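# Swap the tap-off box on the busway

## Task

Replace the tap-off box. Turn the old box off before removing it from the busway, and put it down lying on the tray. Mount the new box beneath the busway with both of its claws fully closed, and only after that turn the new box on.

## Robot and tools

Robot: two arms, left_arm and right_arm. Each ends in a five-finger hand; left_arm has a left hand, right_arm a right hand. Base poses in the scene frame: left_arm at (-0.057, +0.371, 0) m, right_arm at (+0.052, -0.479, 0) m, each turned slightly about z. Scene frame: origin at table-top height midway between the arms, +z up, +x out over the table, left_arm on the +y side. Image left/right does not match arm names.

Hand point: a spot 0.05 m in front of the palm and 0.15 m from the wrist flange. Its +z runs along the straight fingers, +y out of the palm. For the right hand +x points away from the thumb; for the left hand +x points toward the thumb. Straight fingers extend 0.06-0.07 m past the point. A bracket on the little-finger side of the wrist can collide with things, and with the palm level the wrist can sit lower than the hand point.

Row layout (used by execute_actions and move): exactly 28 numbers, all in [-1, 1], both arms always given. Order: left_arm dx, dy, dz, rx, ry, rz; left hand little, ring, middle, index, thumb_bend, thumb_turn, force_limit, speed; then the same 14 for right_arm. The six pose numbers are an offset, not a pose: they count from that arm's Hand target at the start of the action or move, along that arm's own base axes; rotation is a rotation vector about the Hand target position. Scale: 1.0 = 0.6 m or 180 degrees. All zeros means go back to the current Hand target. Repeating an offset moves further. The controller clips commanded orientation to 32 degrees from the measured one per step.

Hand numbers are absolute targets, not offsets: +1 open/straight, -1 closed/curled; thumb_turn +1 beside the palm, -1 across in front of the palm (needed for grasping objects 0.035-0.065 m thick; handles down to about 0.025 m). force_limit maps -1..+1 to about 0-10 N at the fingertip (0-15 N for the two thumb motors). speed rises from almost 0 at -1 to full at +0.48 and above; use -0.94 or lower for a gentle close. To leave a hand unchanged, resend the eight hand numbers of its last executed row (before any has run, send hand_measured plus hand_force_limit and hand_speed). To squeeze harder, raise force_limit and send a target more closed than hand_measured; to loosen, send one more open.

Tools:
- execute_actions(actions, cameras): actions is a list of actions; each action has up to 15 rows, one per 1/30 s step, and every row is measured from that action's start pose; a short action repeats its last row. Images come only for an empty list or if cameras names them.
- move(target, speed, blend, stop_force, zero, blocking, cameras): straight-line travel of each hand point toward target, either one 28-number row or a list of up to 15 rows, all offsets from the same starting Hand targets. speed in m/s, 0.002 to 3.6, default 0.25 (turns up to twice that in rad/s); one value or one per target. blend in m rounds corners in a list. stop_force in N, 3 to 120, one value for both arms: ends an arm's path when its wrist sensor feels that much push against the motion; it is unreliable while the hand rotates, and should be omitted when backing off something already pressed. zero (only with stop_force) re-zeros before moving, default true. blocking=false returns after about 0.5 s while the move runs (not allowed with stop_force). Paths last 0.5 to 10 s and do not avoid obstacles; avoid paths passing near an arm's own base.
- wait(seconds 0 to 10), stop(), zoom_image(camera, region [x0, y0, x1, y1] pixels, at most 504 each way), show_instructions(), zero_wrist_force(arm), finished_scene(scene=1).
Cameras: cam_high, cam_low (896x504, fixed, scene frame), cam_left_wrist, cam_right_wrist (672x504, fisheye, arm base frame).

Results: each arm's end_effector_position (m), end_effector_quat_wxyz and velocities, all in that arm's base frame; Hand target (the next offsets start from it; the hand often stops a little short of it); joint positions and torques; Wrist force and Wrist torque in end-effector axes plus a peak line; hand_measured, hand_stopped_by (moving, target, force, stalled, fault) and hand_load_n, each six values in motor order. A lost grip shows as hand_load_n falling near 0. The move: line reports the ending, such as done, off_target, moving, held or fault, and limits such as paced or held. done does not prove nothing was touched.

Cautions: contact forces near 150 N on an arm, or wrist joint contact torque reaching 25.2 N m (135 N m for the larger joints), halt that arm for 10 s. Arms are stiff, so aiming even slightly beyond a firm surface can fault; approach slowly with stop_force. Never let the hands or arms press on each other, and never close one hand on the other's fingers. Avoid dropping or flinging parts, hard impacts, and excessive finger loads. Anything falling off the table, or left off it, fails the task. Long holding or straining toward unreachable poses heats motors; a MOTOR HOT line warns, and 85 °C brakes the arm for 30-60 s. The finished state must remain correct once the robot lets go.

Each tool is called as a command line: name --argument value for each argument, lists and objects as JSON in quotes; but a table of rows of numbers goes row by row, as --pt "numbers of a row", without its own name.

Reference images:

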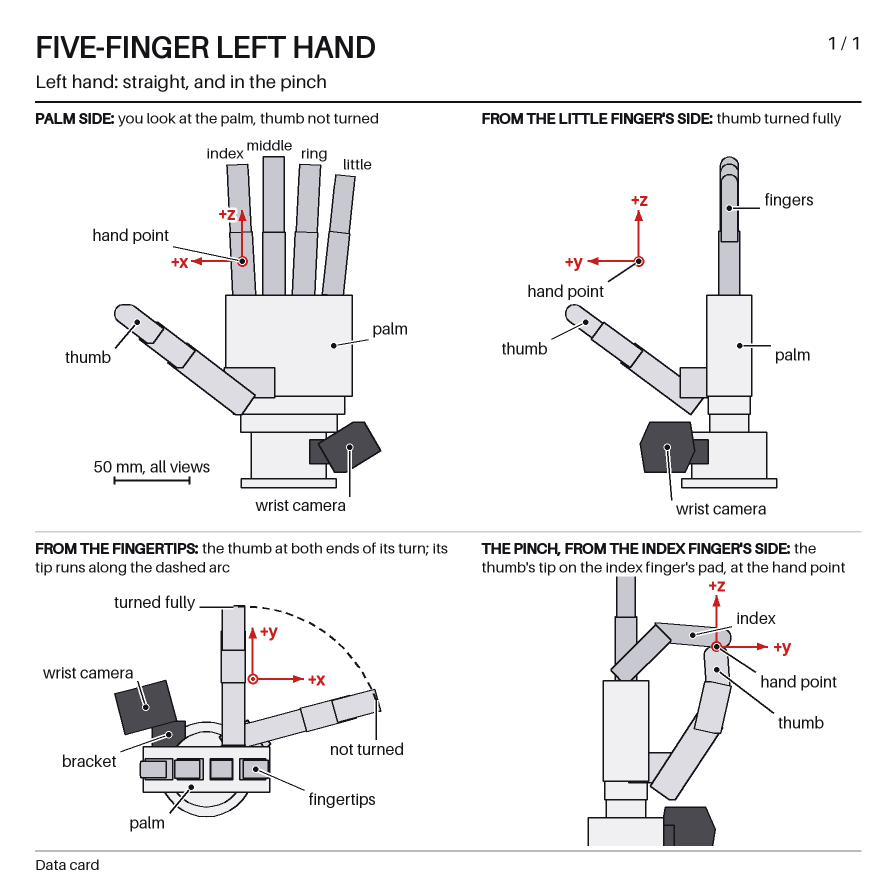

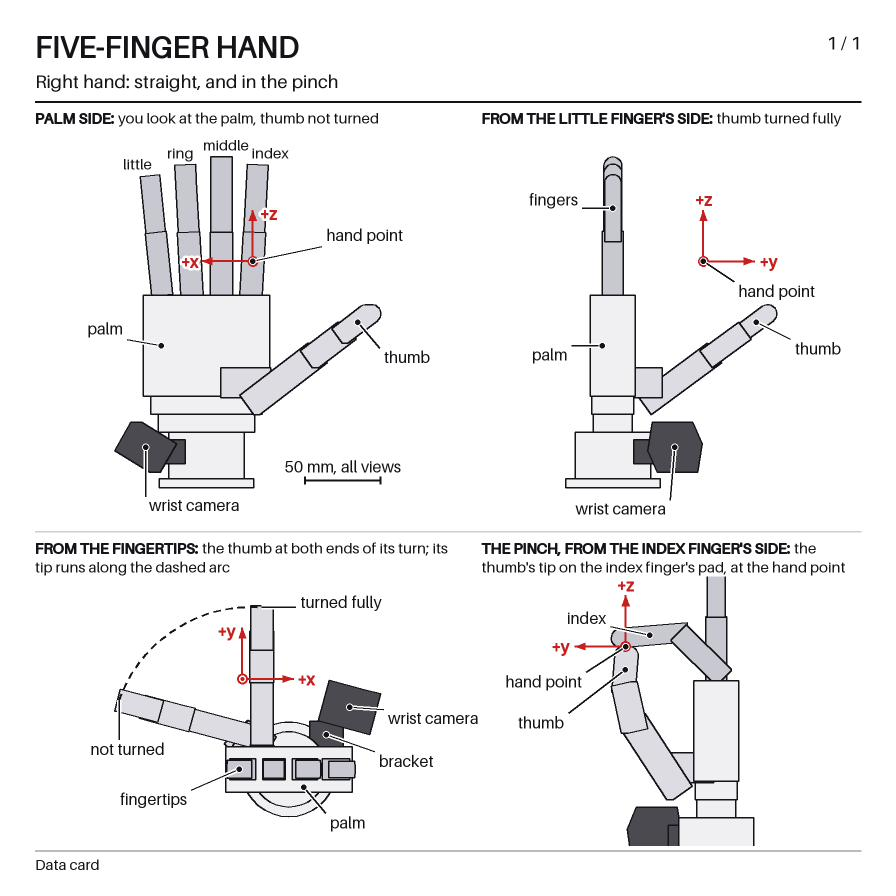

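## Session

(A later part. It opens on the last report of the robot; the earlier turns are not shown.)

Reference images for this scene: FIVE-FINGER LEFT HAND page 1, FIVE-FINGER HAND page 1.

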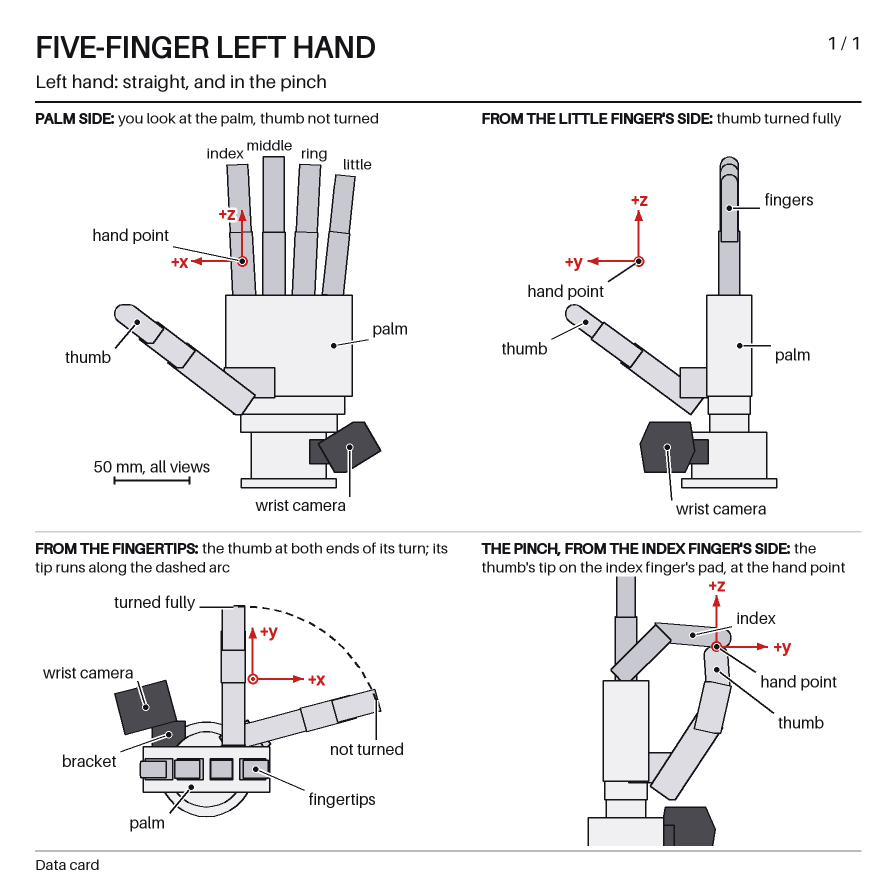

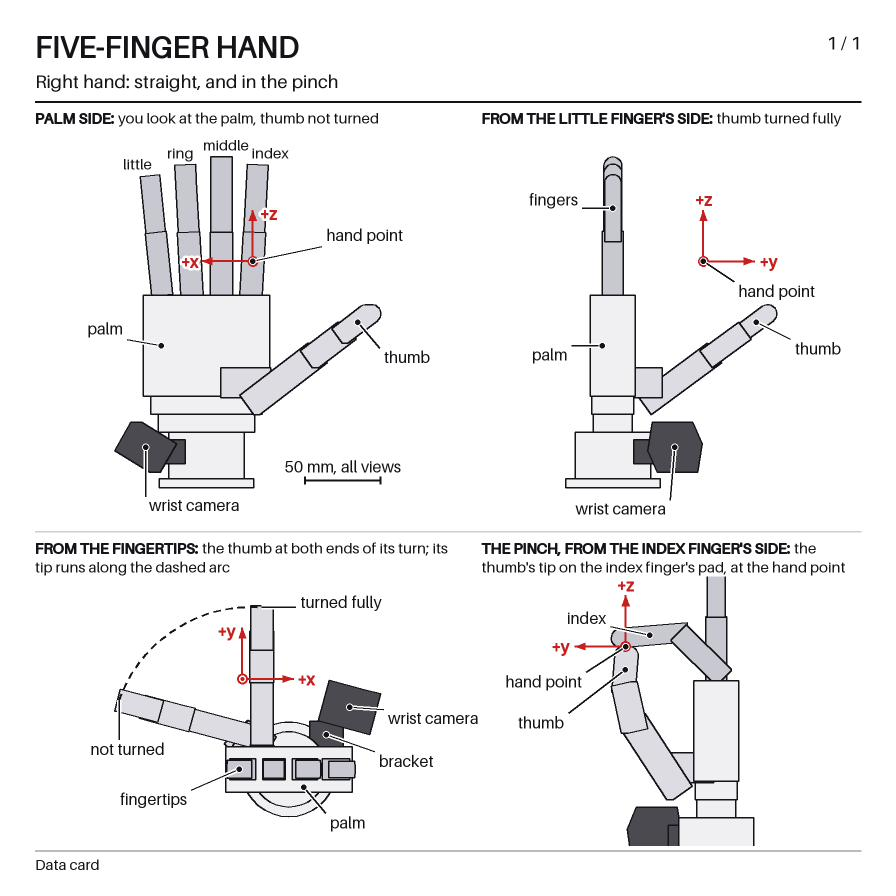

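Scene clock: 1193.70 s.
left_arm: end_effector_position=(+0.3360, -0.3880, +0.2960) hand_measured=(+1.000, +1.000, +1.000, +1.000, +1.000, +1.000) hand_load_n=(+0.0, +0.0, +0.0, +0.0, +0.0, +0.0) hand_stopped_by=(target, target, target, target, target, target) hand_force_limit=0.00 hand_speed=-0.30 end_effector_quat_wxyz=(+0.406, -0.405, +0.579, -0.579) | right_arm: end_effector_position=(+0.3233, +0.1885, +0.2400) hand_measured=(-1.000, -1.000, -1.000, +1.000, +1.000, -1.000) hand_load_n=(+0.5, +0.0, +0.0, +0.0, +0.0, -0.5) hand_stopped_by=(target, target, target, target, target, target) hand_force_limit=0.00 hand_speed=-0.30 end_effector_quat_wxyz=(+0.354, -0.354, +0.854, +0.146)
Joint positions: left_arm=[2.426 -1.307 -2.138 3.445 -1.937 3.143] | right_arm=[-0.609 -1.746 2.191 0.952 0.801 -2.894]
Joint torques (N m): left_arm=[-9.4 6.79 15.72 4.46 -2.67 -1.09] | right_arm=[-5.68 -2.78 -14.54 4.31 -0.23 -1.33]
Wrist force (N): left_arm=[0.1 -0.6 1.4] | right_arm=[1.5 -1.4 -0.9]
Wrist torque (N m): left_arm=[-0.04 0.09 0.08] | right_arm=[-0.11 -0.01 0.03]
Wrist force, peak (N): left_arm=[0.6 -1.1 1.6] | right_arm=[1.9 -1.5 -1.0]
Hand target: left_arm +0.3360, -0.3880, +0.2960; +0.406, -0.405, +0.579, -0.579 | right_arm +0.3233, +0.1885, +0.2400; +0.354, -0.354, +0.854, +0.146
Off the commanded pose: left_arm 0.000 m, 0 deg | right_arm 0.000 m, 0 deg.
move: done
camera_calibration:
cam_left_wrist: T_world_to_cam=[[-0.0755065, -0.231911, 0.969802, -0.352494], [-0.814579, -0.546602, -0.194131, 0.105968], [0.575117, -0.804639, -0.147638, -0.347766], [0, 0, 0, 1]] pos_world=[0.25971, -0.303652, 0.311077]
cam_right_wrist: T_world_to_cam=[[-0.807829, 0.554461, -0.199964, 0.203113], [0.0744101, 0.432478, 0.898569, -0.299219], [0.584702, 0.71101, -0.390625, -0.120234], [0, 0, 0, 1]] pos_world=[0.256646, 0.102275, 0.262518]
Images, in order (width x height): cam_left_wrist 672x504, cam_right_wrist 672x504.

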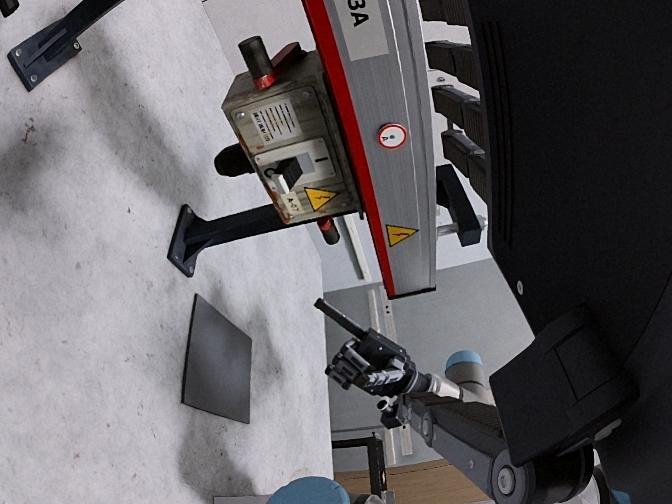

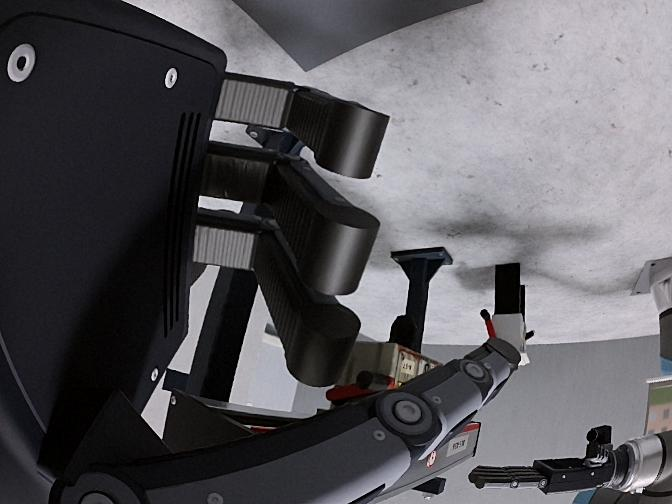

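move --target '[0, 0, 0, 0, 0, 0, 1, 1, 1, 1, 1, 1, 0, -0.3, -0.0055, -0.0100, 0.0400, 0.2684, -0.1108, 0.2331, -1, -1, -1, 1, 1, -1, 0, -0.3]' --speed 0.2 --cameras '["cam_high", "cam_left_wrist", "cam_low"]'

zoom_image --camera "cam_left_wrist" --region '[200, 130, 440, 370]'

Scene clock: 1202.30 s.
left_arm: end_effector_position=(+0.3360, -0.3880, +0.2960) hand_measured=(+1.000, +1.000, +1.000, +1.000, +1.000, +1.000) hand_load_n=(+0.0, +0.0, +0.0, +0.0, +0.0, +0.0) hand_stopped_by=(target, target, target, target, target, target) hand_force_limit=0.00 hand_speed=-0.30 end_effector_quat_wxyz=(+0.406, -0.405, +0.579, -0.579) | right_arm: end_effector_position=(+0.3200, +0.1825, +0.2639) hand_measured=(-1.000, -1.000, -1.000, +1.000, +1.000, -1.000) hand_load_n=(+0.0, +0.0, +0.0, +0.0, +0.0, +0.0) hand_stopped_by=(target, target, target, target, target, target) hand_force_limit=0.00 hand_speed=-0.30 end_effector_quat_wxyz=(+0.525, -0.473, +0.473, +0.526)
Joint positions: left_arm=[2.426 -1.307 -2.138 3.445 -1.937 3.143] | right_arm=[-0.518 -0.896 2.273 1.974 0.528 -4.893]
Joint torques (N m): left_arm=[-9.87 3.83 15.95 4.25 -2.2 -0.79] | right_arm=[-0.83 -30.72 10.98 2.61 0.12 -1.83]
Wrist force (N): left_arm=[0.3 -0.7 1.4] | right_arm=[2.2 -1.2 -3.1]
Wrist torque (N m): left_arm=[-0.06 0.05 0.09] | right_arm=[0.01 0.08 0.09]
Wrist force, peak (N): left_arm=[0.2 -1.3 1.6] | right_arm=[2.2 -1.2 -3.3]
Hand target: left_arm +0.3360, -0.3880, +0.2960; +0.406, -0.405, +0.579, -0.579 | right_arm +0.3200, +0.1825, +0.2640; +0.525, -0.473, +0.473, +0.526
Off the commanded pose: left_arm 0.000 m, 0 deg | right_arm 0.000 m, 0 deg.
move: done
camera_calibration:
cam_left_wrist: T_world_to_cam=[[-0.0755396, -0.231905, 0.969801, -0.352483], [-0.814609, -0.546552, -0.194146, 0.105995], [0.57507, -0.804675, -0.147626, -0.347769], [0, 0, 0, 1]] pos_world=[0.25971, -0.303652, 0.311077]
Images, in order (width x height): cam_high 896x504, cam_low 896x504, cam_left_wrist 672x504.

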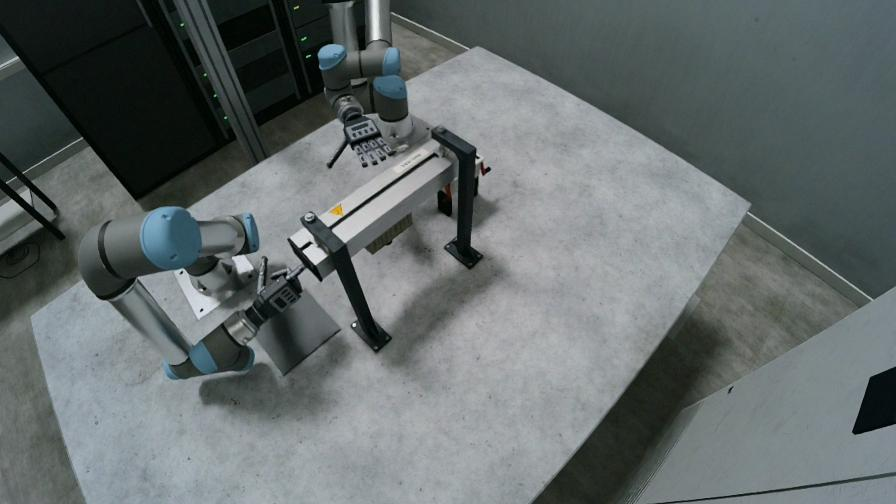

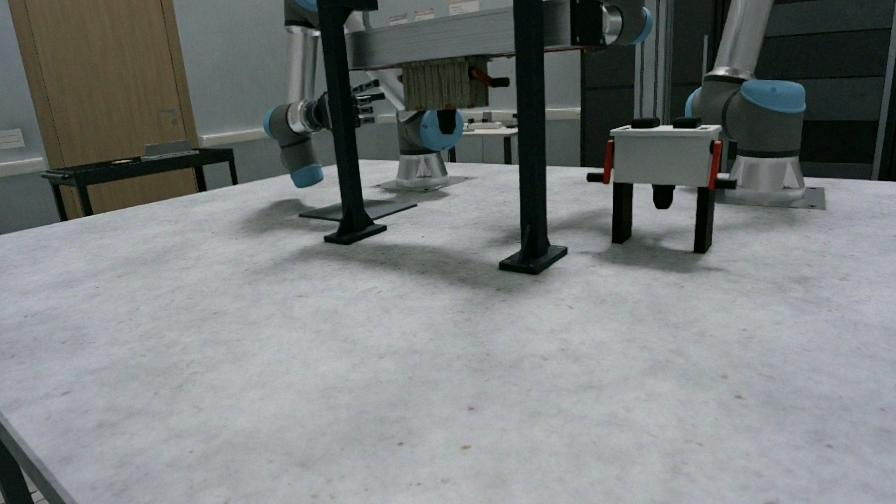

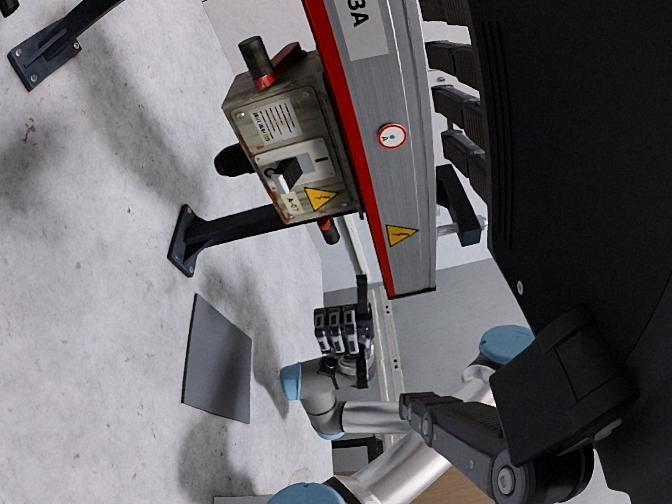

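Scaled by 2.100 from the camera's 672x504 image, which has a finer 960x720 frame.

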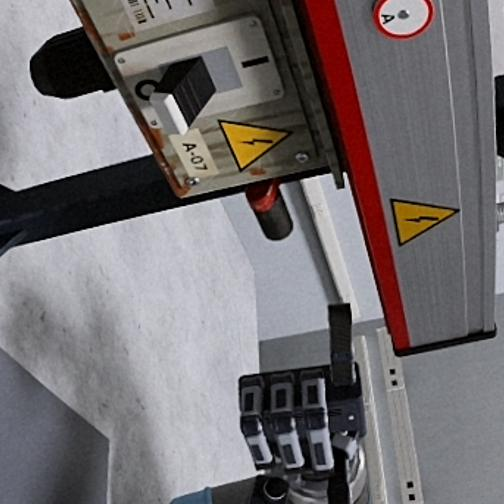

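move --pt "0 0 0 0 0 0 1 1 1 1 1 1 0 -0.3 0 0 0.0088 0 0 0 -1 -1 -1 1 1 -1 0 -0.3" --pt "0 0 0 0 0 0 1 1 1 1 1 1 0 -0.3 0 0.13 0.0088 0 0 0 -1 -1 -1 1 1 -1 0 -0.3" --speed 0.08 --stop_force 8 --cameras '["cam_left_wrist"]'

zoom_image --camera "cam_left_wrist" --region '[200, 130, 440, 370]'

Scene clock: 1215.83 s.
left_arm: end_effector_position=(+0.3360, -0.3880, +0.2960) hand_measured=(+1.000, +1.000, +1.000, +1.000, +1.000, +1.000) hand_load_n=(+0.0, +0.0, +0.0, +0.0, +0.0, +0.0) hand_stopped_by=(target, target, target, target, target, target) hand_force_limit=0.00 hand_speed=-0.30 end_effector_quat_wxyz=(+0.406, -0.405, +0.579, -0.579) | right_arm: end_effector_position=(+0.3200, +0.2605, +0.2692) hand_measured=(-1.000, -1.000, -1.000, +1.000, +1.000, -1.000) hand_load_n=(+0.0, +0.0, +0.0, +0.0, +0.0, +0.0) hand_stopped_by=(target, target, target, target, target, target) hand_force_limit=0.00 hand_speed=-0.30 end_effector_quat_wxyz=(+0.525, -0.473, +0.473, +0.526)
Joint positions: left_arm=[2.426 -1.307 -2.138 3.445 -1.937 3.143] | right_arm=[-0.319 -0.931 2.32 2.076 0.335 -5.018]
Joint torques (N m): left_arm=[-9.5 3.86 15.86 4.16 -1.92 -0.52] | right_arm=[8.69 -23.57 -18.75 -0.75 -1.23 -1.35]
Wrist force (N): left_arm=[0.3 -0.8 1.1] | right_arm=[2.2 -1.2 -3.1]
Wrist torque (N m): left_arm=[-0.05 0.04 0.10] | right_arm=[0.02 0.08 0.06]
Wrist force, peak (N): left_arm=[-0.1 -1.1 1.9] | right_arm=[3.0 -1.3 -3.1]
Hand target: left_arm +0.3360, -0.3880, +0.2960; +0.406, -0.405, +0.579, -0.579 | right_arm +0.3200, +0.2605, +0.2692; +0.525, -0.473, +0.473, +0.526
Off the commanded pose: left_arm 0.000 m, 0 deg | right_arm 0.000 m, 0 deg.
move: done
camera_calibration:
cam_left_wrist: T_world_to_cam=[[-0.0755396, -0.231905, 0.969801, -0.352483], [-0.814609, -0.546552, -0.194146, 0.105995], [0.57507, -0.804675, -0.147626, -0.347769], [0, 0, 0, 1]] pos_world=[0.25971, -0.303652, 0.311077]
Images, in order (width x height): cam_left_wrist 672x504.

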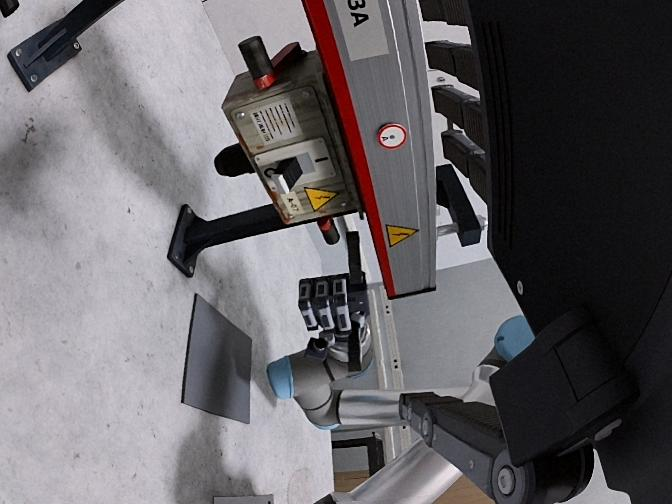

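Scaled by 2.100 from the camera's 672x504 image, which has a finer 960x720 frame.

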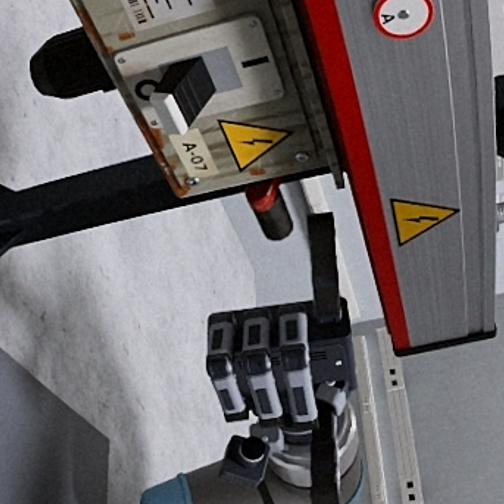

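move --target '[0, 0, 0, 0, 0, 0, 1, 1, 1, 1, 1, 1, 0, -0.3, 0, 0.0397, 0, 0, 0, 0, -1, -1, -1, 1, 1, -1, 0, -0.3]' --speed 0.05 --stop_force 6 --cameras '["cam_left_wrist"]'

zoom_image --camera "cam_left_wrist" --region '[270, 170, 420, 320]'

Scene clock: 1224.93 s.
left_arm: end_effector_position=(+0.3360, -0.3880, +0.2960) hand_measured=(+1.000, +1.000, +1.000, +1.000, +1.000, +1.000) hand_load_n=(+0.0, -0.5, +0.0, +0.0, +0.0, +0.0) hand_stopped_by=(target, target, target, target, target, target) hand_force_limit=0.00 hand_speed=-0.30 end_effector_quat_wxyz=(+0.406, -0.405, +0.579, -0.579) | right_arm: end_effector_position=(+0.3200, +0.2843, +0.2692) hand_measured=(-1.000, -1.000, -1.000, +1.000, +1.000, -1.000) hand_load_n=(+0.0, +0.0, +0.0, +0.0, +0.0, +0.0) hand_stopped_by=(target, target, target, target, target, target) hand_force_limit=0.00 hand_speed=-0.30 end_effector_quat_wxyz=(+0.525, -0.473, +0.473, +0.526)
Joint positions: left_arm=[2.426 -1.307 -2.138 3.445 -1.937 3.143] | right_arm=[-0.255 -0.942 2.333 2.145 0.275 -5.093]
Joint torques (N m): left_arm=[-9.42 4.09 16.73 4.07 -1.65 -0.17] | right_arm=[-0.87 -24.16 -18.46 -1.51 -1.15 -1.41]
Wrist force (N): left_arm=[0.1 -1.0 1.4] | right_arm=[2.3 -1.5 -3.2]
Wrist torque (N m): left_arm=[-0.09 0.08 0.10] | right_arm=[-0.03 0.05 0.05]
Wrist force, peak (N): left_arm=[0.3 -0.9 1.9] | right_arm=[2.2 -1.7 -3.9]
Hand target: left_arm +0.3360, -0.3880, +0.2960; +0.406, -0.405, +0.579, -0.579 | right_arm +0.3200, +0.2843, +0.2692; +0.525, -0.473, +0.473, +0.526
Off the commanded pose: left_arm 0.000 m, 0 deg | right_arm 0.000 m, 0 deg.
move: done
camera_calibration:
cam_left_wrist: T_world_to_cam=[[-0.0755396, -0.231905, 0.969801, -0.352483], [-0.814609, -0.546552, -0.194146, 0.105995], [0.57507, -0.804675, -0.147626, -0.347769], [0, 0, 0, 1]] pos_world=[0.25971, -0.303652, 0.311077]
Images, in order (width x height): cam_left_wrist 672x504.

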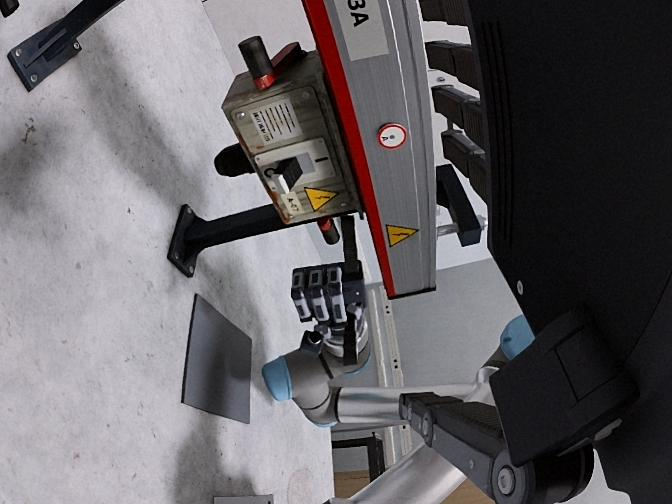

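Scaled by 3.360 from the camera's 672x504 image, which has a finer 960x720 frame.

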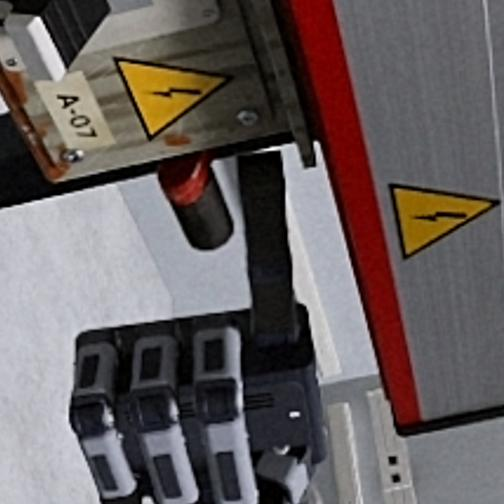

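move --pt "0 0 0 0 0 0 1 1 1 1 1 1 0 -0.3 -0.0060 0 -0.0060 0 0 0 -1 -1 -1 1 1 -1 0 -0.3" --pt "0 0 0 0 0 0 1 1 1 1 1 1 0 -0.3 -0.0055 0 -0.0260 0 0 0 -1 -1 -1 1 1 -1 0 -0.3" --speed 0.03 --stop_force 18 --cameras '["cam_left_wrist"]'

zoom_image --camera "cam_left_wrist" --region '[270, 170, 420, 320]'

Scene clock: 1343.73 s.
left_arm: end_effector_position=(+0.3360, -0.3880, +0.2960) hand_measured=(+1.000, +1.000, +1.000, +1.000, +1.000, +1.000) hand_load_n=(+0.0, +0.0, +0.0, +0.0, +0.0, -0.5) hand_stopped_by=(target, target, target, target, target, target) hand_force_limit=0.00 hand_speed=-0.30 end_effector_quat_wxyz=(+0.406, -0.405, +0.579, -0.579) | right_arm: end_effector_position=(+0.3167, +0.2843, +0.2536) hand_measured=(-1.000, -1.000, -1.000, +1.000, +1.000, -1.000) hand_load_n=(+0.0, +0.0, +0.0, +0.0, +0.0, +0.0) hand_stopped_by=(target, target, target, target, target, target) hand_force_limit=0.00 hand_speed=-0.30 end_effector_quat_wxyz=(+0.525, -0.473, +0.473, +0.526)
Joint positions: left_arm=[2.426 -1.307 -2.138 3.445 -1.937 3.143] | right_arm=[-0.257 -0.893 2.335 2.091 0.278 -5.089]
Joint torques (N m): left_arm=[-9.58 4 16.18 3.95 -1.38 0.17] | right_arm=[8.65 -34.5 10.46 2.11 -0.89 1.86]
Wrist force (N): left_arm=[0.0 -1.0 1.6] | right_arm=[1.4 -1.0 -3.5]
Wrist torque (N m): left_arm=[-0.11 0.09 0.09] | right_arm=[0.01 0.06 0.01]
Wrist force, peak (N): left_arm=[0.5 -1.2 1.7] | right_arm=[2.5 -1.6 -3.2]
Hand target: left_arm +0.3360, -0.3880, +0.2960; +0.406, -0.405, +0.579, -0.579 | right_arm +0.3167, +0.2843, +0.2536; +0.525, -0.473, +0.473, +0.526
Off the commanded pose: left_arm 0.000 m, 0 deg | right_arm 0.000 m, 0 deg.
move: done
camera_calibration:
cam_left_wrist: T_world_to_cam=[[-0.0755396, -0.231905, 0.969801, -0.352483], [-0.814609, -0.546552, -0.194146, 0.105995], [0.57507, -0.804675, -0.147626, -0.347769], [0, 0, 0, 1]] pos_world=[0.25971, -0.303652, 0.311077]
Images, in order (width x height): cam_left_wrist 672x504.

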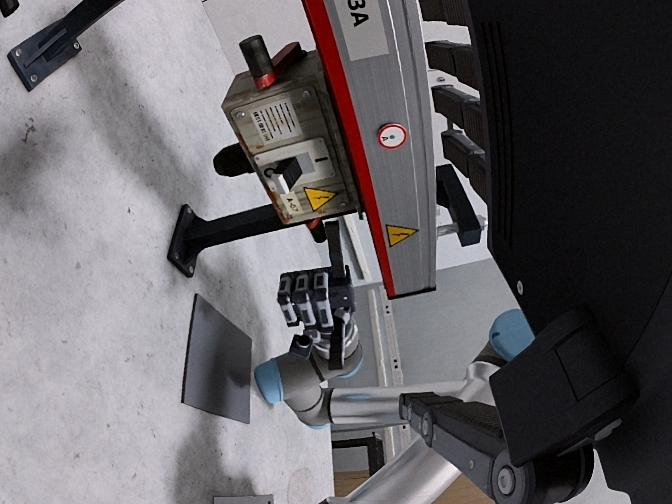

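Scaled by 3.360 from the camera's 672x504 image, which has a finer 960x720 frame.

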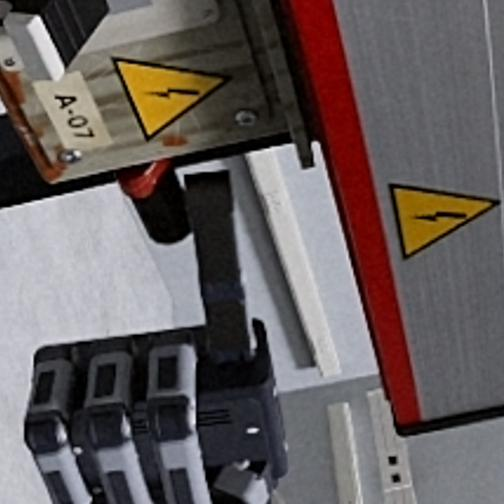

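move --pt "0 0 0 0 0 0 1 1 1 1 1 1 0 -0.3 0.0007 0 -0.005 0 0 0 -1 -1 -1 1 1 -1 0 -0.3" --pt "0 0 0 0 0 0 1 1 1 1 1 1 0 -0.3 0.0093 -0.0005 -0.016 -0.0333 0 0 -1 -1 -1 1 1 -1 0 -0.3" --pt "0 0 0 0 0 0 1 1 1 1 1 1 0 -0.3 0.0232 0 -0.0238 -0.0667 0 0 -1 -1 -1 1 1 -1 0 -0.3" --speed 0.05 --blend '[0.002, 0.004, 0]' --stop_force 20 --cameras '["cam_left_wrist"]'

zoom_image --camera "cam_left_wrist" --region '[270, 170, 420, 320]'

Scene clock: 1363.67 s.
left_arm: end_effector_position=(+0.3360, -0.3880, +0.2960) hand_measured=(+1.000, +1.000, +1.000, +1.000, +1.000, +1.000) hand_load_n=(+0.0, -0.5, +0.0, +0.0, +0.0, +0.0) hand_stopped_by=(target, target, target, target, target, target) hand_force_limit=0.00 hand_speed=-0.30 end_effector_quat_wxyz=(+0.406, -0.405, +0.579, -0.579) | right_arm: end_effector_position=(+0.3306, +0.2843, +0.2394) hand_measured=(-1.000, -1.000, -1.000, +1.000, +1.000, -1.000) hand_load_n=(+0.0, +0.0, +0.0, +0.0, +0.0, -0.5) hand_stopped_by=(target, target, target, target, target, target) hand_force_limit=0.00 hand_speed=-0.30 end_effector_quat_wxyz=(-0.473, +0.525, -0.526, -0.473)
Joint positions: left_arm=[2.426 -1.307 -2.138 3.445 -1.937 3.143] | right_arm=[-0.264 -0.932 2.103 1.588 0.284 -4.344]
Joint torques (N m): left_arm=[-9.47 3.83 16.93 3.93 -1.08 0.62] | right_arm=[-3.56 -27.08 7.12 0.48 -2.26 1.93]
Wrist force (N): left_arm=[0.0 -0.7 1.7] | right_arm=[2.2 -1.3 -2.9]
Wrist torque (N m): left_arm=[-0.06 0.10 0.07] | right_arm=[0.00 0.04 0.15]
Wrist force, peak (N): left_arm=[0.4 -0.9 1.8] | right_arm=[1.6 -1.2 -3.6]
Hand target: left_arm +0.3360, -0.3880, +0.2960; +0.406, -0.405, +0.579, -0.579 | right_arm +0.3306, +0.2843, +0.2394; -0.473, +0.525, -0.526, -0.473
Off the commanded pose: left_arm 0.000 m, 0 deg | right_arm 0.000 m, 0 deg.
move: done; blend cut to 0.0015 m at target 1
camera_calibration:
cam_left_wrist: T_world_to_cam=[[-0.0755396, -0.231905, 0.969801, -0.352483], [-0.814609, -0.546552, -0.194146, 0.105995], [0.57507, -0.804675, -0.147626, -0.347769], [0, 0, 0, 1]] pos_world=[0.25971, -0.303652, 0.311077]
Images, in order (width x height): cam_left_wrist 672x504.

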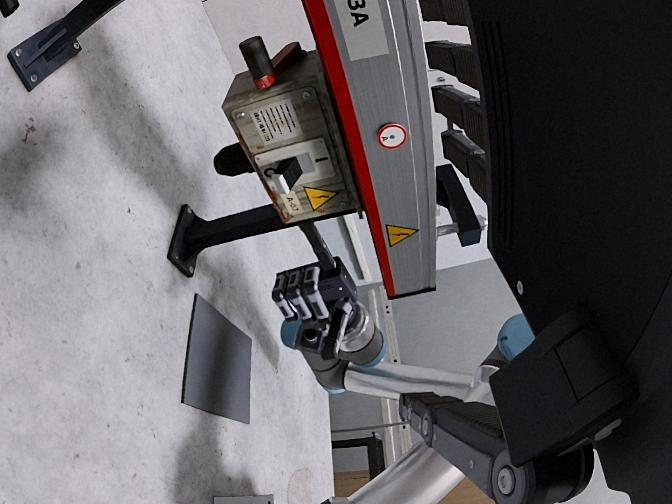

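Scaled by 3.360 from the camera's 672x504 image, which has a finer 960x720 frame.

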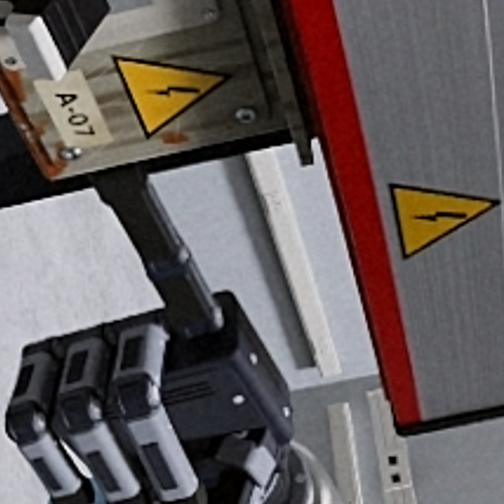

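move --pt "0 0 0 0 0 0 1 1 1 1 1 1 0 -0.3 0.0182 0.0005 -0.011 -0.0111 0 0 -1 -1 -1 1 1 -1 0 -0.3" --pt "0 0 0 0 0 0 1 1 1 1 1 1 0 -0.3 0.0393 0.0005 -0.020 -0.0111 0 0 -1 -1 -1 1 1 -1 0 -0.3" --pt "0 0 0 0 0 0 1 1 1 1 1 1 0 -0.3 0.0622 0.0005 -0.0233 -0.0111 0 0 -1 -1 -1 1 1 -1 0 -0.3" --pt "0 0 0 0 0 0 1 1 1 1 1 1 0 -0.3 0.0775 0.0005 -0.022 -0.0111 0 0 -1 -1 -1 1 1 -1 0 -0.3" --speed 0.04 --blend '[0.004, 0.004, 0.004, 0]' --stop_force 12 --cameras '["cam_left_wrist"]'

zoom_image --camera "cam_left_wrist" --region '[270, 170, 420, 320]'

Scene clock: 1376.60 s.
left_arm: end_effector_position=(+0.3360, -0.3880, +0.2960) hand_measured=(+1.000, +1.000, +1.000, +1.000, +1.000, +1.000) hand_load_n=(+0.0, +0.0, +0.0, +0.0, +0.0, +0.0) hand_stopped_by=(target, target, target, target, target, target) hand_force_limit=0.00 hand_speed=-0.30 end_effector_quat_wxyz=(+0.406, -0.405, +0.579, -0.579) | right_arm: end_effector_position=(+0.3743, +0.2846, +0.2259) hand_measured=(-1.000, -1.000, -1.000, +0.998, +1.000, -1.000) hand_load_n=(+0.0, +0.0, +0.0, -12.5, +0.0, +0.0) hand_stopped_by=(target, target, target, target, target, target) hand_force_limit=0.00 hand_speed=-0.30 end_effector_quat_wxyz=(-0.464, +0.534, -0.534, -0.464)
Joint positions: left_arm=[2.426 -1.307 -2.138 3.445 -1.937 3.143] | right_arm=[-0.236 -0.868 1.929 1.541 0.274 -4.188]
Joint torques (N m): left_arm=[-9.41 4.11 16.75 3.61 -0.94 0.8] | right_arm=[-12.58 -29.5 -25.86 4.53 -1.32 2.11]
Wrist force (N): left_arm=[0.0 -1.0 1.9] | right_arm=[1.1 8.6 -3.0]
Wrist torque (N m): left_arm=[-0.13 0.12 0.08] | right_arm=[-0.56 -0.05 0.00]
Wrist force, peak (N): left_arm=[-0.2 -1.1 1.9] | right_arm=[1.9 21.2 -10.8]
Hand target: left_arm +0.3360, -0.3880, +0.2960; +0.406, -0.405, +0.579, -0.579 | right_arm +0.3743, +0.2846, +0.2259; -0.464, +0.534, -0.534, -0.464 (not the last commanded pose)
Off the commanded pose: left_arm 0.000 m, 0 deg | right_arm 0.003 m, 0 deg.
move: contact (right_arm); path passed 3 of 4 targets
camera_calibration:
cam_left_wrist: T_world_to_cam=[[-0.0755396, -0.231905, 0.969801, -0.352483], [-0.814609, -0.546552, -0.194146, 0.105995], [0.57507, -0.804675, -0.147626, -0.347769], [0, 0, 0, 1]] pos_world=[0.25971, -0.303652, 0.311077]
Images, in order (width x height): cam_left_wrist 672x504.

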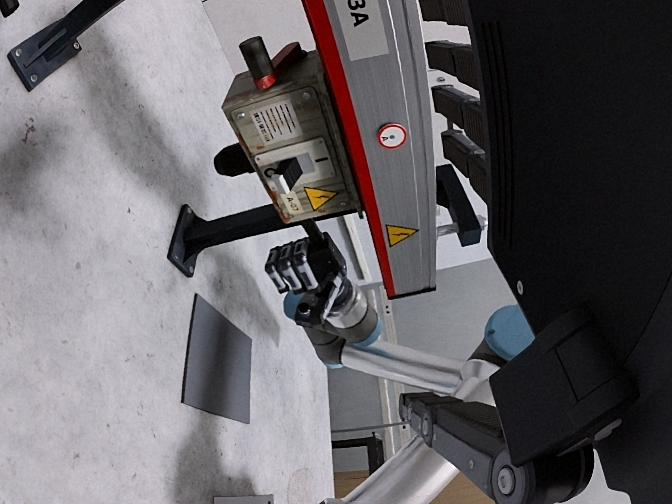

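Scaled by 3.360 from the camera's 672x504 image, which has a finer 960x720 frame.

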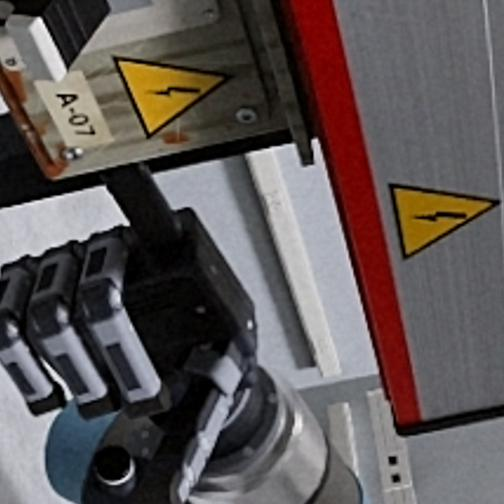

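move --pt "0 0 0 0 0 0 1 1 1 1 1 1 0 -0.3 -0.0250 0 0 0 0 0 -1 -1 -1 1 1 -1 0 -0.3" --pt "0 0 0 0 0 0 1 1 1 1 1 1 0 -0.3 -0.10 -0.15 0 0 0 0 -1 -1 -1 1 1 -1 0 -0.3" --speed 0.12 --blend '[0.004, 0]' --cameras '["cam_left_wrist", "cam_low"]'

zoom_image --camera "cam_left_wrist" --region '[200, 20, 440, 260]'

Scene clock: 1385.23 s.
left_arm: end_effector_position=(+0.3360, -0.3880, +0.2960) hand_measured=(+1.000, +1.000, +1.000, +1.000, +1.000, +1.000) hand_load_n=(+0.0, +0.0, +0.0, +0.0, +0.0, -0.5) hand_stopped_by=(target, target, target, target, target, target) hand_force_limit=0.00 hand_speed=-0.30 end_effector_quat_wxyz=(+0.406, -0.405, +0.579, -0.579) | right_arm: end_effector_position=(+0.3143, +0.1947, +0.2259) hand_measured=(-1.000, -1.000, -1.000, +1.000, +1.000, -1.000) hand_load_n=(+0.0, +0.0, +0.0, +0.0, +0.0, -0.5) hand_stopped_by=(target, target, target, target, target, target) hand_force_limit=0.00 hand_speed=-0.30 end_effector_quat_wxyz=(-0.464, +0.534, -0.534, -0.464)
Joint positions: left_arm=[2.426 -1.307 -2.138 3.445 -1.937 3.143] | right_arm=[-0.511 -0.935 2.168 1.629 0.529 -4.469]
Joint torques (N m): left_arm=[-9.08 3.59 17.21 3.71 -0.8 1.14] | right_arm=[-9 -24.73 -18.22 -0.82 1.65 -0.53]
Wrist force (N): left_arm=[0.3 -1.1 1.6] | right_arm=[2.2 -1.4 -2.8]
Wrist torque (N m): left_arm=[-0.13 0.06 0.11] | right_arm=[-0.02 0.05 0.04]
Wrist force, peak (N): left_arm=[0.1 -1.1 2.0] | right_arm=[1.3 9.0 -3.3]
Hand target: left_arm +0.3360, -0.3880, +0.2960; +0.406, -0.405, +0.579, -0.579 | right_arm +0.3143, +0.1946, +0.2259; -0.464, +0.534, -0.534, -0.464
Off the commanded pose: left_arm 0.000 m, 0 deg | right_arm 0.000 m, 0 deg.
move: done
camera_calibration:
cam_left_wrist: T_world_to_cam=[[-0.0755396, -0.231905, 0.969801, -0.352483], [-0.814609, -0.546552, -0.194146, 0.105995], [0.57507, -0.804675, -0.147626, -0.347769], [0, 0, 0, 1]] pos_world=[0.25971, -0.303652, 0.311077]
Images, in order (width x height): cam_low 896x504, cam_left_wrist 672x504.

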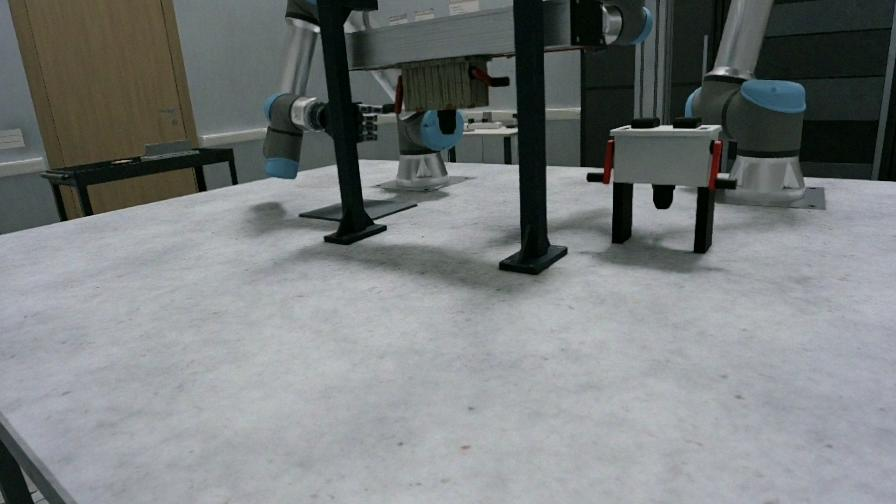

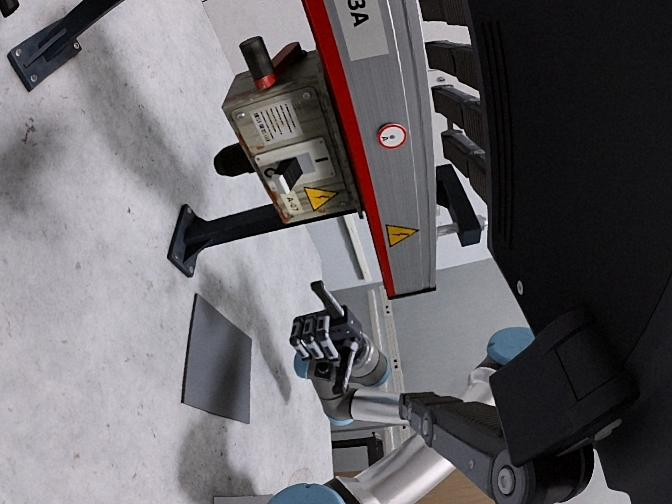

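Scaled by 2.100 from the camera's 672x504 image, which has a finer 960x720 frame.

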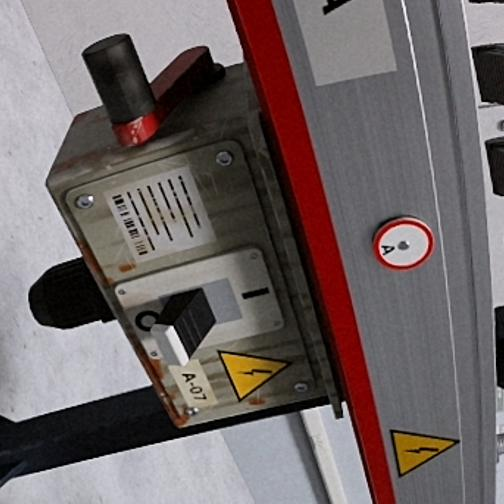

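move --target '[0, 0, 0, 0, 0, 0, 1, 1, 1, 1, 1, 1, 0, -0.3, -0.1183, 0.1148, 0.1235, -0.1948, 0.0803, -0.2413, -1, -1, -1, 1, 1, -1, 0, -0.3]' --speed 0.25 --cameras '["cam_high", "cam_left_wrist"]'

Scene clock: 1515.63 s.
left_arm: end_effector_position=(+0.3360, -0.3880, +0.2960) hand_measured=(+1.000, +1.000, +1.000, +1.000, +1.000, +1.000) hand_load_n=(-0.5, +0.0, -0.5, +0.0, +0.0, +0.0) hand_stopped_by=(target, target, target, target, target, target) hand_force_limit=0.00 hand_speed=-0.30 end_effector_quat_wxyz=(+0.406, -0.405, +0.579, -0.579) | right_arm: end_effector_position=(+0.2434, +0.2635, +0.3000) hand_measured=(-1.000, -1.000, -1.000, +1.000, +1.000, -1.000) hand_load_n=(+0.0, +0.0, +0.0, +0.0, +0.0, -0.5) hand_stopped_by=(target, target, target, target, target, target) hand_force_limit=0.00 hand_speed=-0.30 end_effector_quat_wxyz=(+0.354, -0.353, +0.854, +0.146)
Joint positions: left_arm=[2.426 -1.307 -2.138 3.445 -1.937 3.143] | right_arm=[-0.426 -2.049 2.181 1.1 0.847 -2.653]
Joint torques (N m): left_arm=[-8.95 3.97 18.12 3.49 -0.5 1.24] | right_arm=[9.46 -2.68 -9.56 3.64 0.92 1.59]
Wrist force (N): left_arm=[0.1 -1.0 1.5] | right_arm=[1.3 -1.5 -1.3]
Wrist torque (N m): left_arm=[-0.11 0.09 0.10] | right_arm=[-0.10 0.01 0.03]
Wrist force, peak (N): left_arm=[0.3 -1.2 1.9] | right_arm=[2.6 -2.2 -2.7]
Hand target: left_arm +0.3360, -0.3880, +0.2960; +0.406, -0.405, +0.579, -0.579 | right_arm +0.2434, +0.2635, +0.3000; +0.354, -0.353, +0.854, +0.146
Off the commanded pose: left_arm 0.000 m, 0 deg | right_arm 0.000 m, 0 deg.
move: done
camera_calibration:
cam_left_wrist: T_world_to_cam=[[-0.0755396, -0.231905, 0.969801, -0.352483], [-0.814609, -0.546552, -0.194146, 0.105995], [0.57507, -0.804675, -0.147626, -0.347769], [0, 0, 0, 1]] pos_world=[0.25971, -0.303652, 0.311077]
Images, in order (width x height): cam_high 896x504, cam_left_wrist 672x504.

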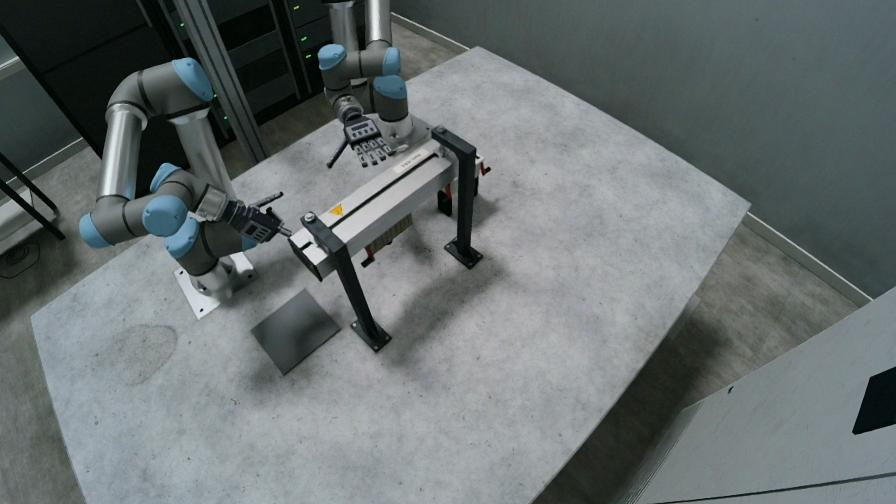

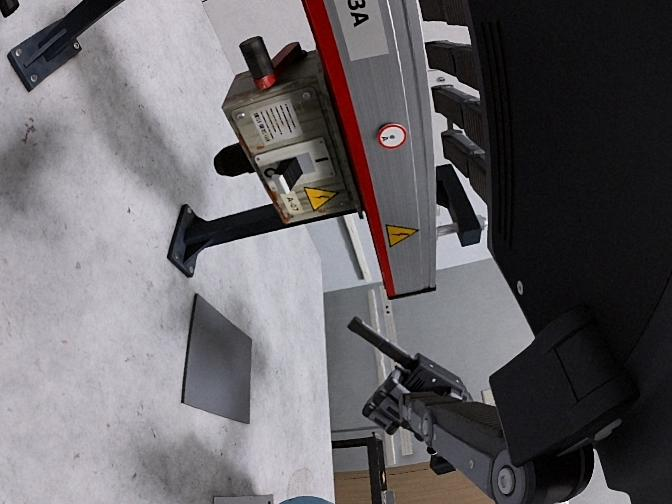

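move --target '[0, 0, 0, 0, 0, 0, 1, 1, 1, 1, 1, 1, 0, -0.3, 0.0793, 0.2542, -0.1675, 0.1478, -0.2313, -0.1302, 1, 1, 1, 1, 1, -1, 0, -0.3]' --speed 0.2 --cameras '["cam_high", "cam_low", "cam_left_wrist", "cam_right_wrist"]'

Scene clock: 1527.37 s.
left_arm: end_effector_position=(+0.3360, -0.3880, +0.2960) hand_measured=(+1.000, +1.000, +1.000, +1.000, +1.000, +1.000) hand_load_n=(+0.0, +0.0, +0.0, +0.0, +0.0, +0.0) hand_stopped_by=(target, target, target, target, target, target) hand_force_limit=0.00 hand_speed=-0.30 end_effector_quat_wxyz=(+0.406, -0.405, +0.579, -0.579) | right_arm: end_effector_position=(+0.2910, +0.4160, +0.1996) hand_measured=(+1.000, +1.000, +1.000, +1.000, +1.000, -1.000) hand_load_n=(+0.0, +0.0, +0.0, +0.0, +0.0, +0.0) hand_stopped_by=(target, target, target, target, target, target) hand_force_limit=0.00 hand_speed=-0.30 end_effector_quat_wxyz=(+0.720, -0.118, +0.671, +0.127)
Joint positions: left_arm=[2.426 -1.307 -2.138 3.445 -1.937 3.143] | right_arm=[0.806 -1.474 2.498 -1.103 2.026 -1.605]
Joint torques (N m): left_arm=[-9.05 3.99 17.86 3.31 -0.26 1.24] | right_arm=[8.17 -9.71 1.74 -4.05 1.95 1.25]
Wrist force (N): left_arm=[0.3 -0.7 1.7] | right_arm=[2.2 -1.3 -3.2]
Wrist torque (N m): left_arm=[-0.08 0.06 0.09] | right_arm=[0.02 0.11 0.10]
Wrist force, peak (N): left_arm=[-0.2 -1.3 1.8] | right_arm=[3.0 -0.7 -3.0]
Hand target: left_arm +0.3360, -0.3880, +0.2960; +0.406, -0.405, +0.579, -0.579 | right_arm +0.2909, +0.4160, +0.1995; +0.720, -0.118, +0.671, +0.127
Off the commanded pose: left_arm 0.000 m, 0 deg | right_arm 0.000 m, 0 deg.
move: done
camera_calibration:
cam_left_wrist: T_world_to_cam=[[-0.0755396, -0.231905, 0.969801, -0.352483], [-0.814609, -0.546552, -0.194146, 0.105995], [0.57507, -0.804675, -0.147626, -0.347769], [0, 0, 0, 1]] pos_world=[0.25971, -0.303652, 0.311077]
cam_right_wrist: T_world_to_cam=[[-0.29837, 0.916854, -0.265244, -0.243197], [-0.503416, 0.0849296, 0.85986, -0.0384866], [0.810893, 0.390084, 0.436219, -0.376139], [0, 0, 0, 1]] pos_world=[0.213071, 0.372971, 0.132665]

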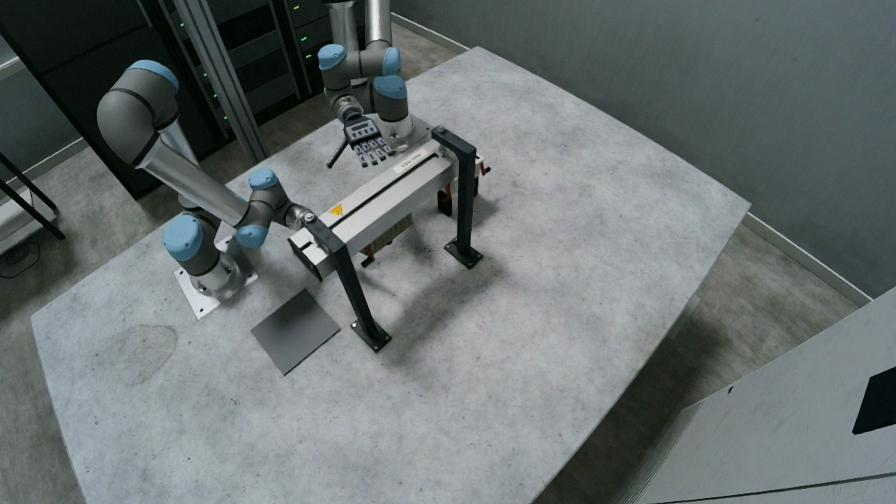

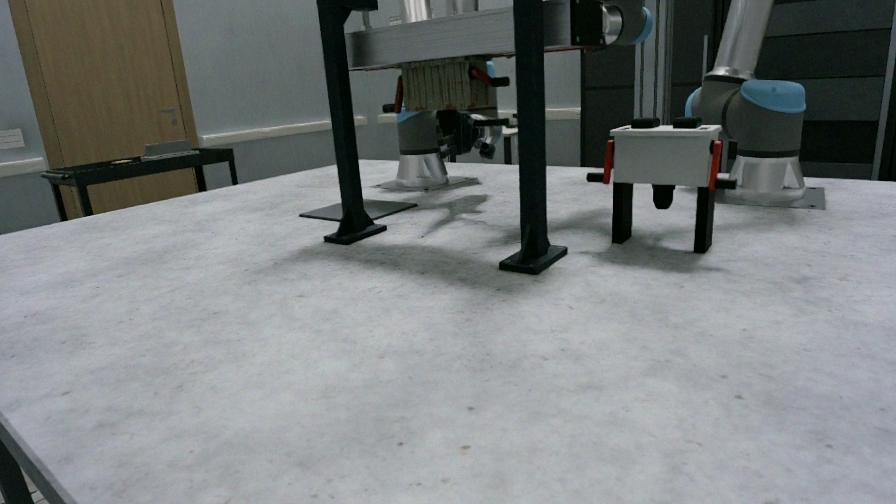

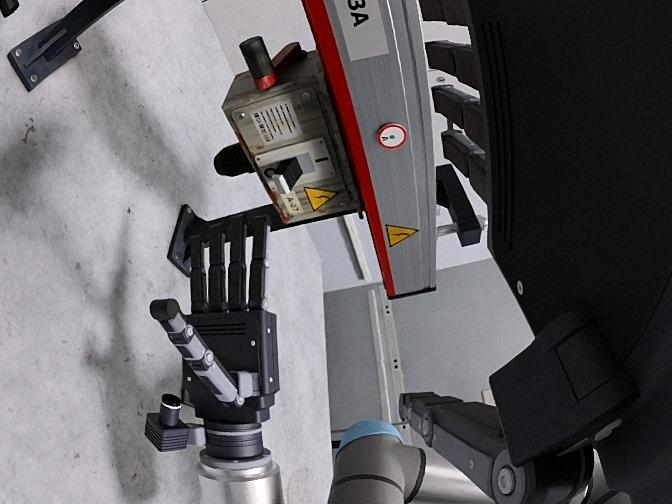

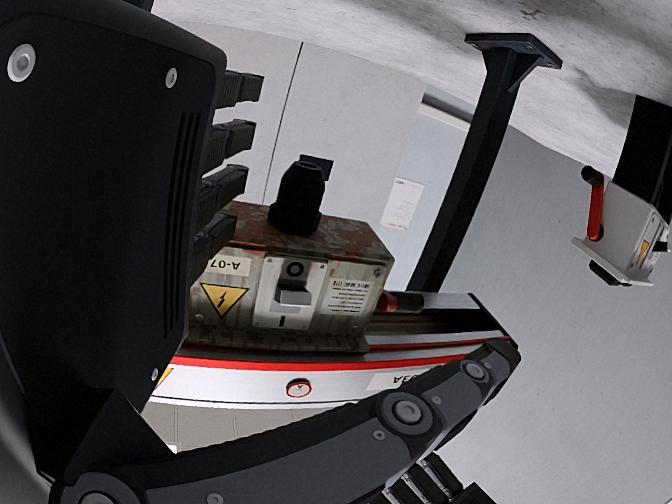

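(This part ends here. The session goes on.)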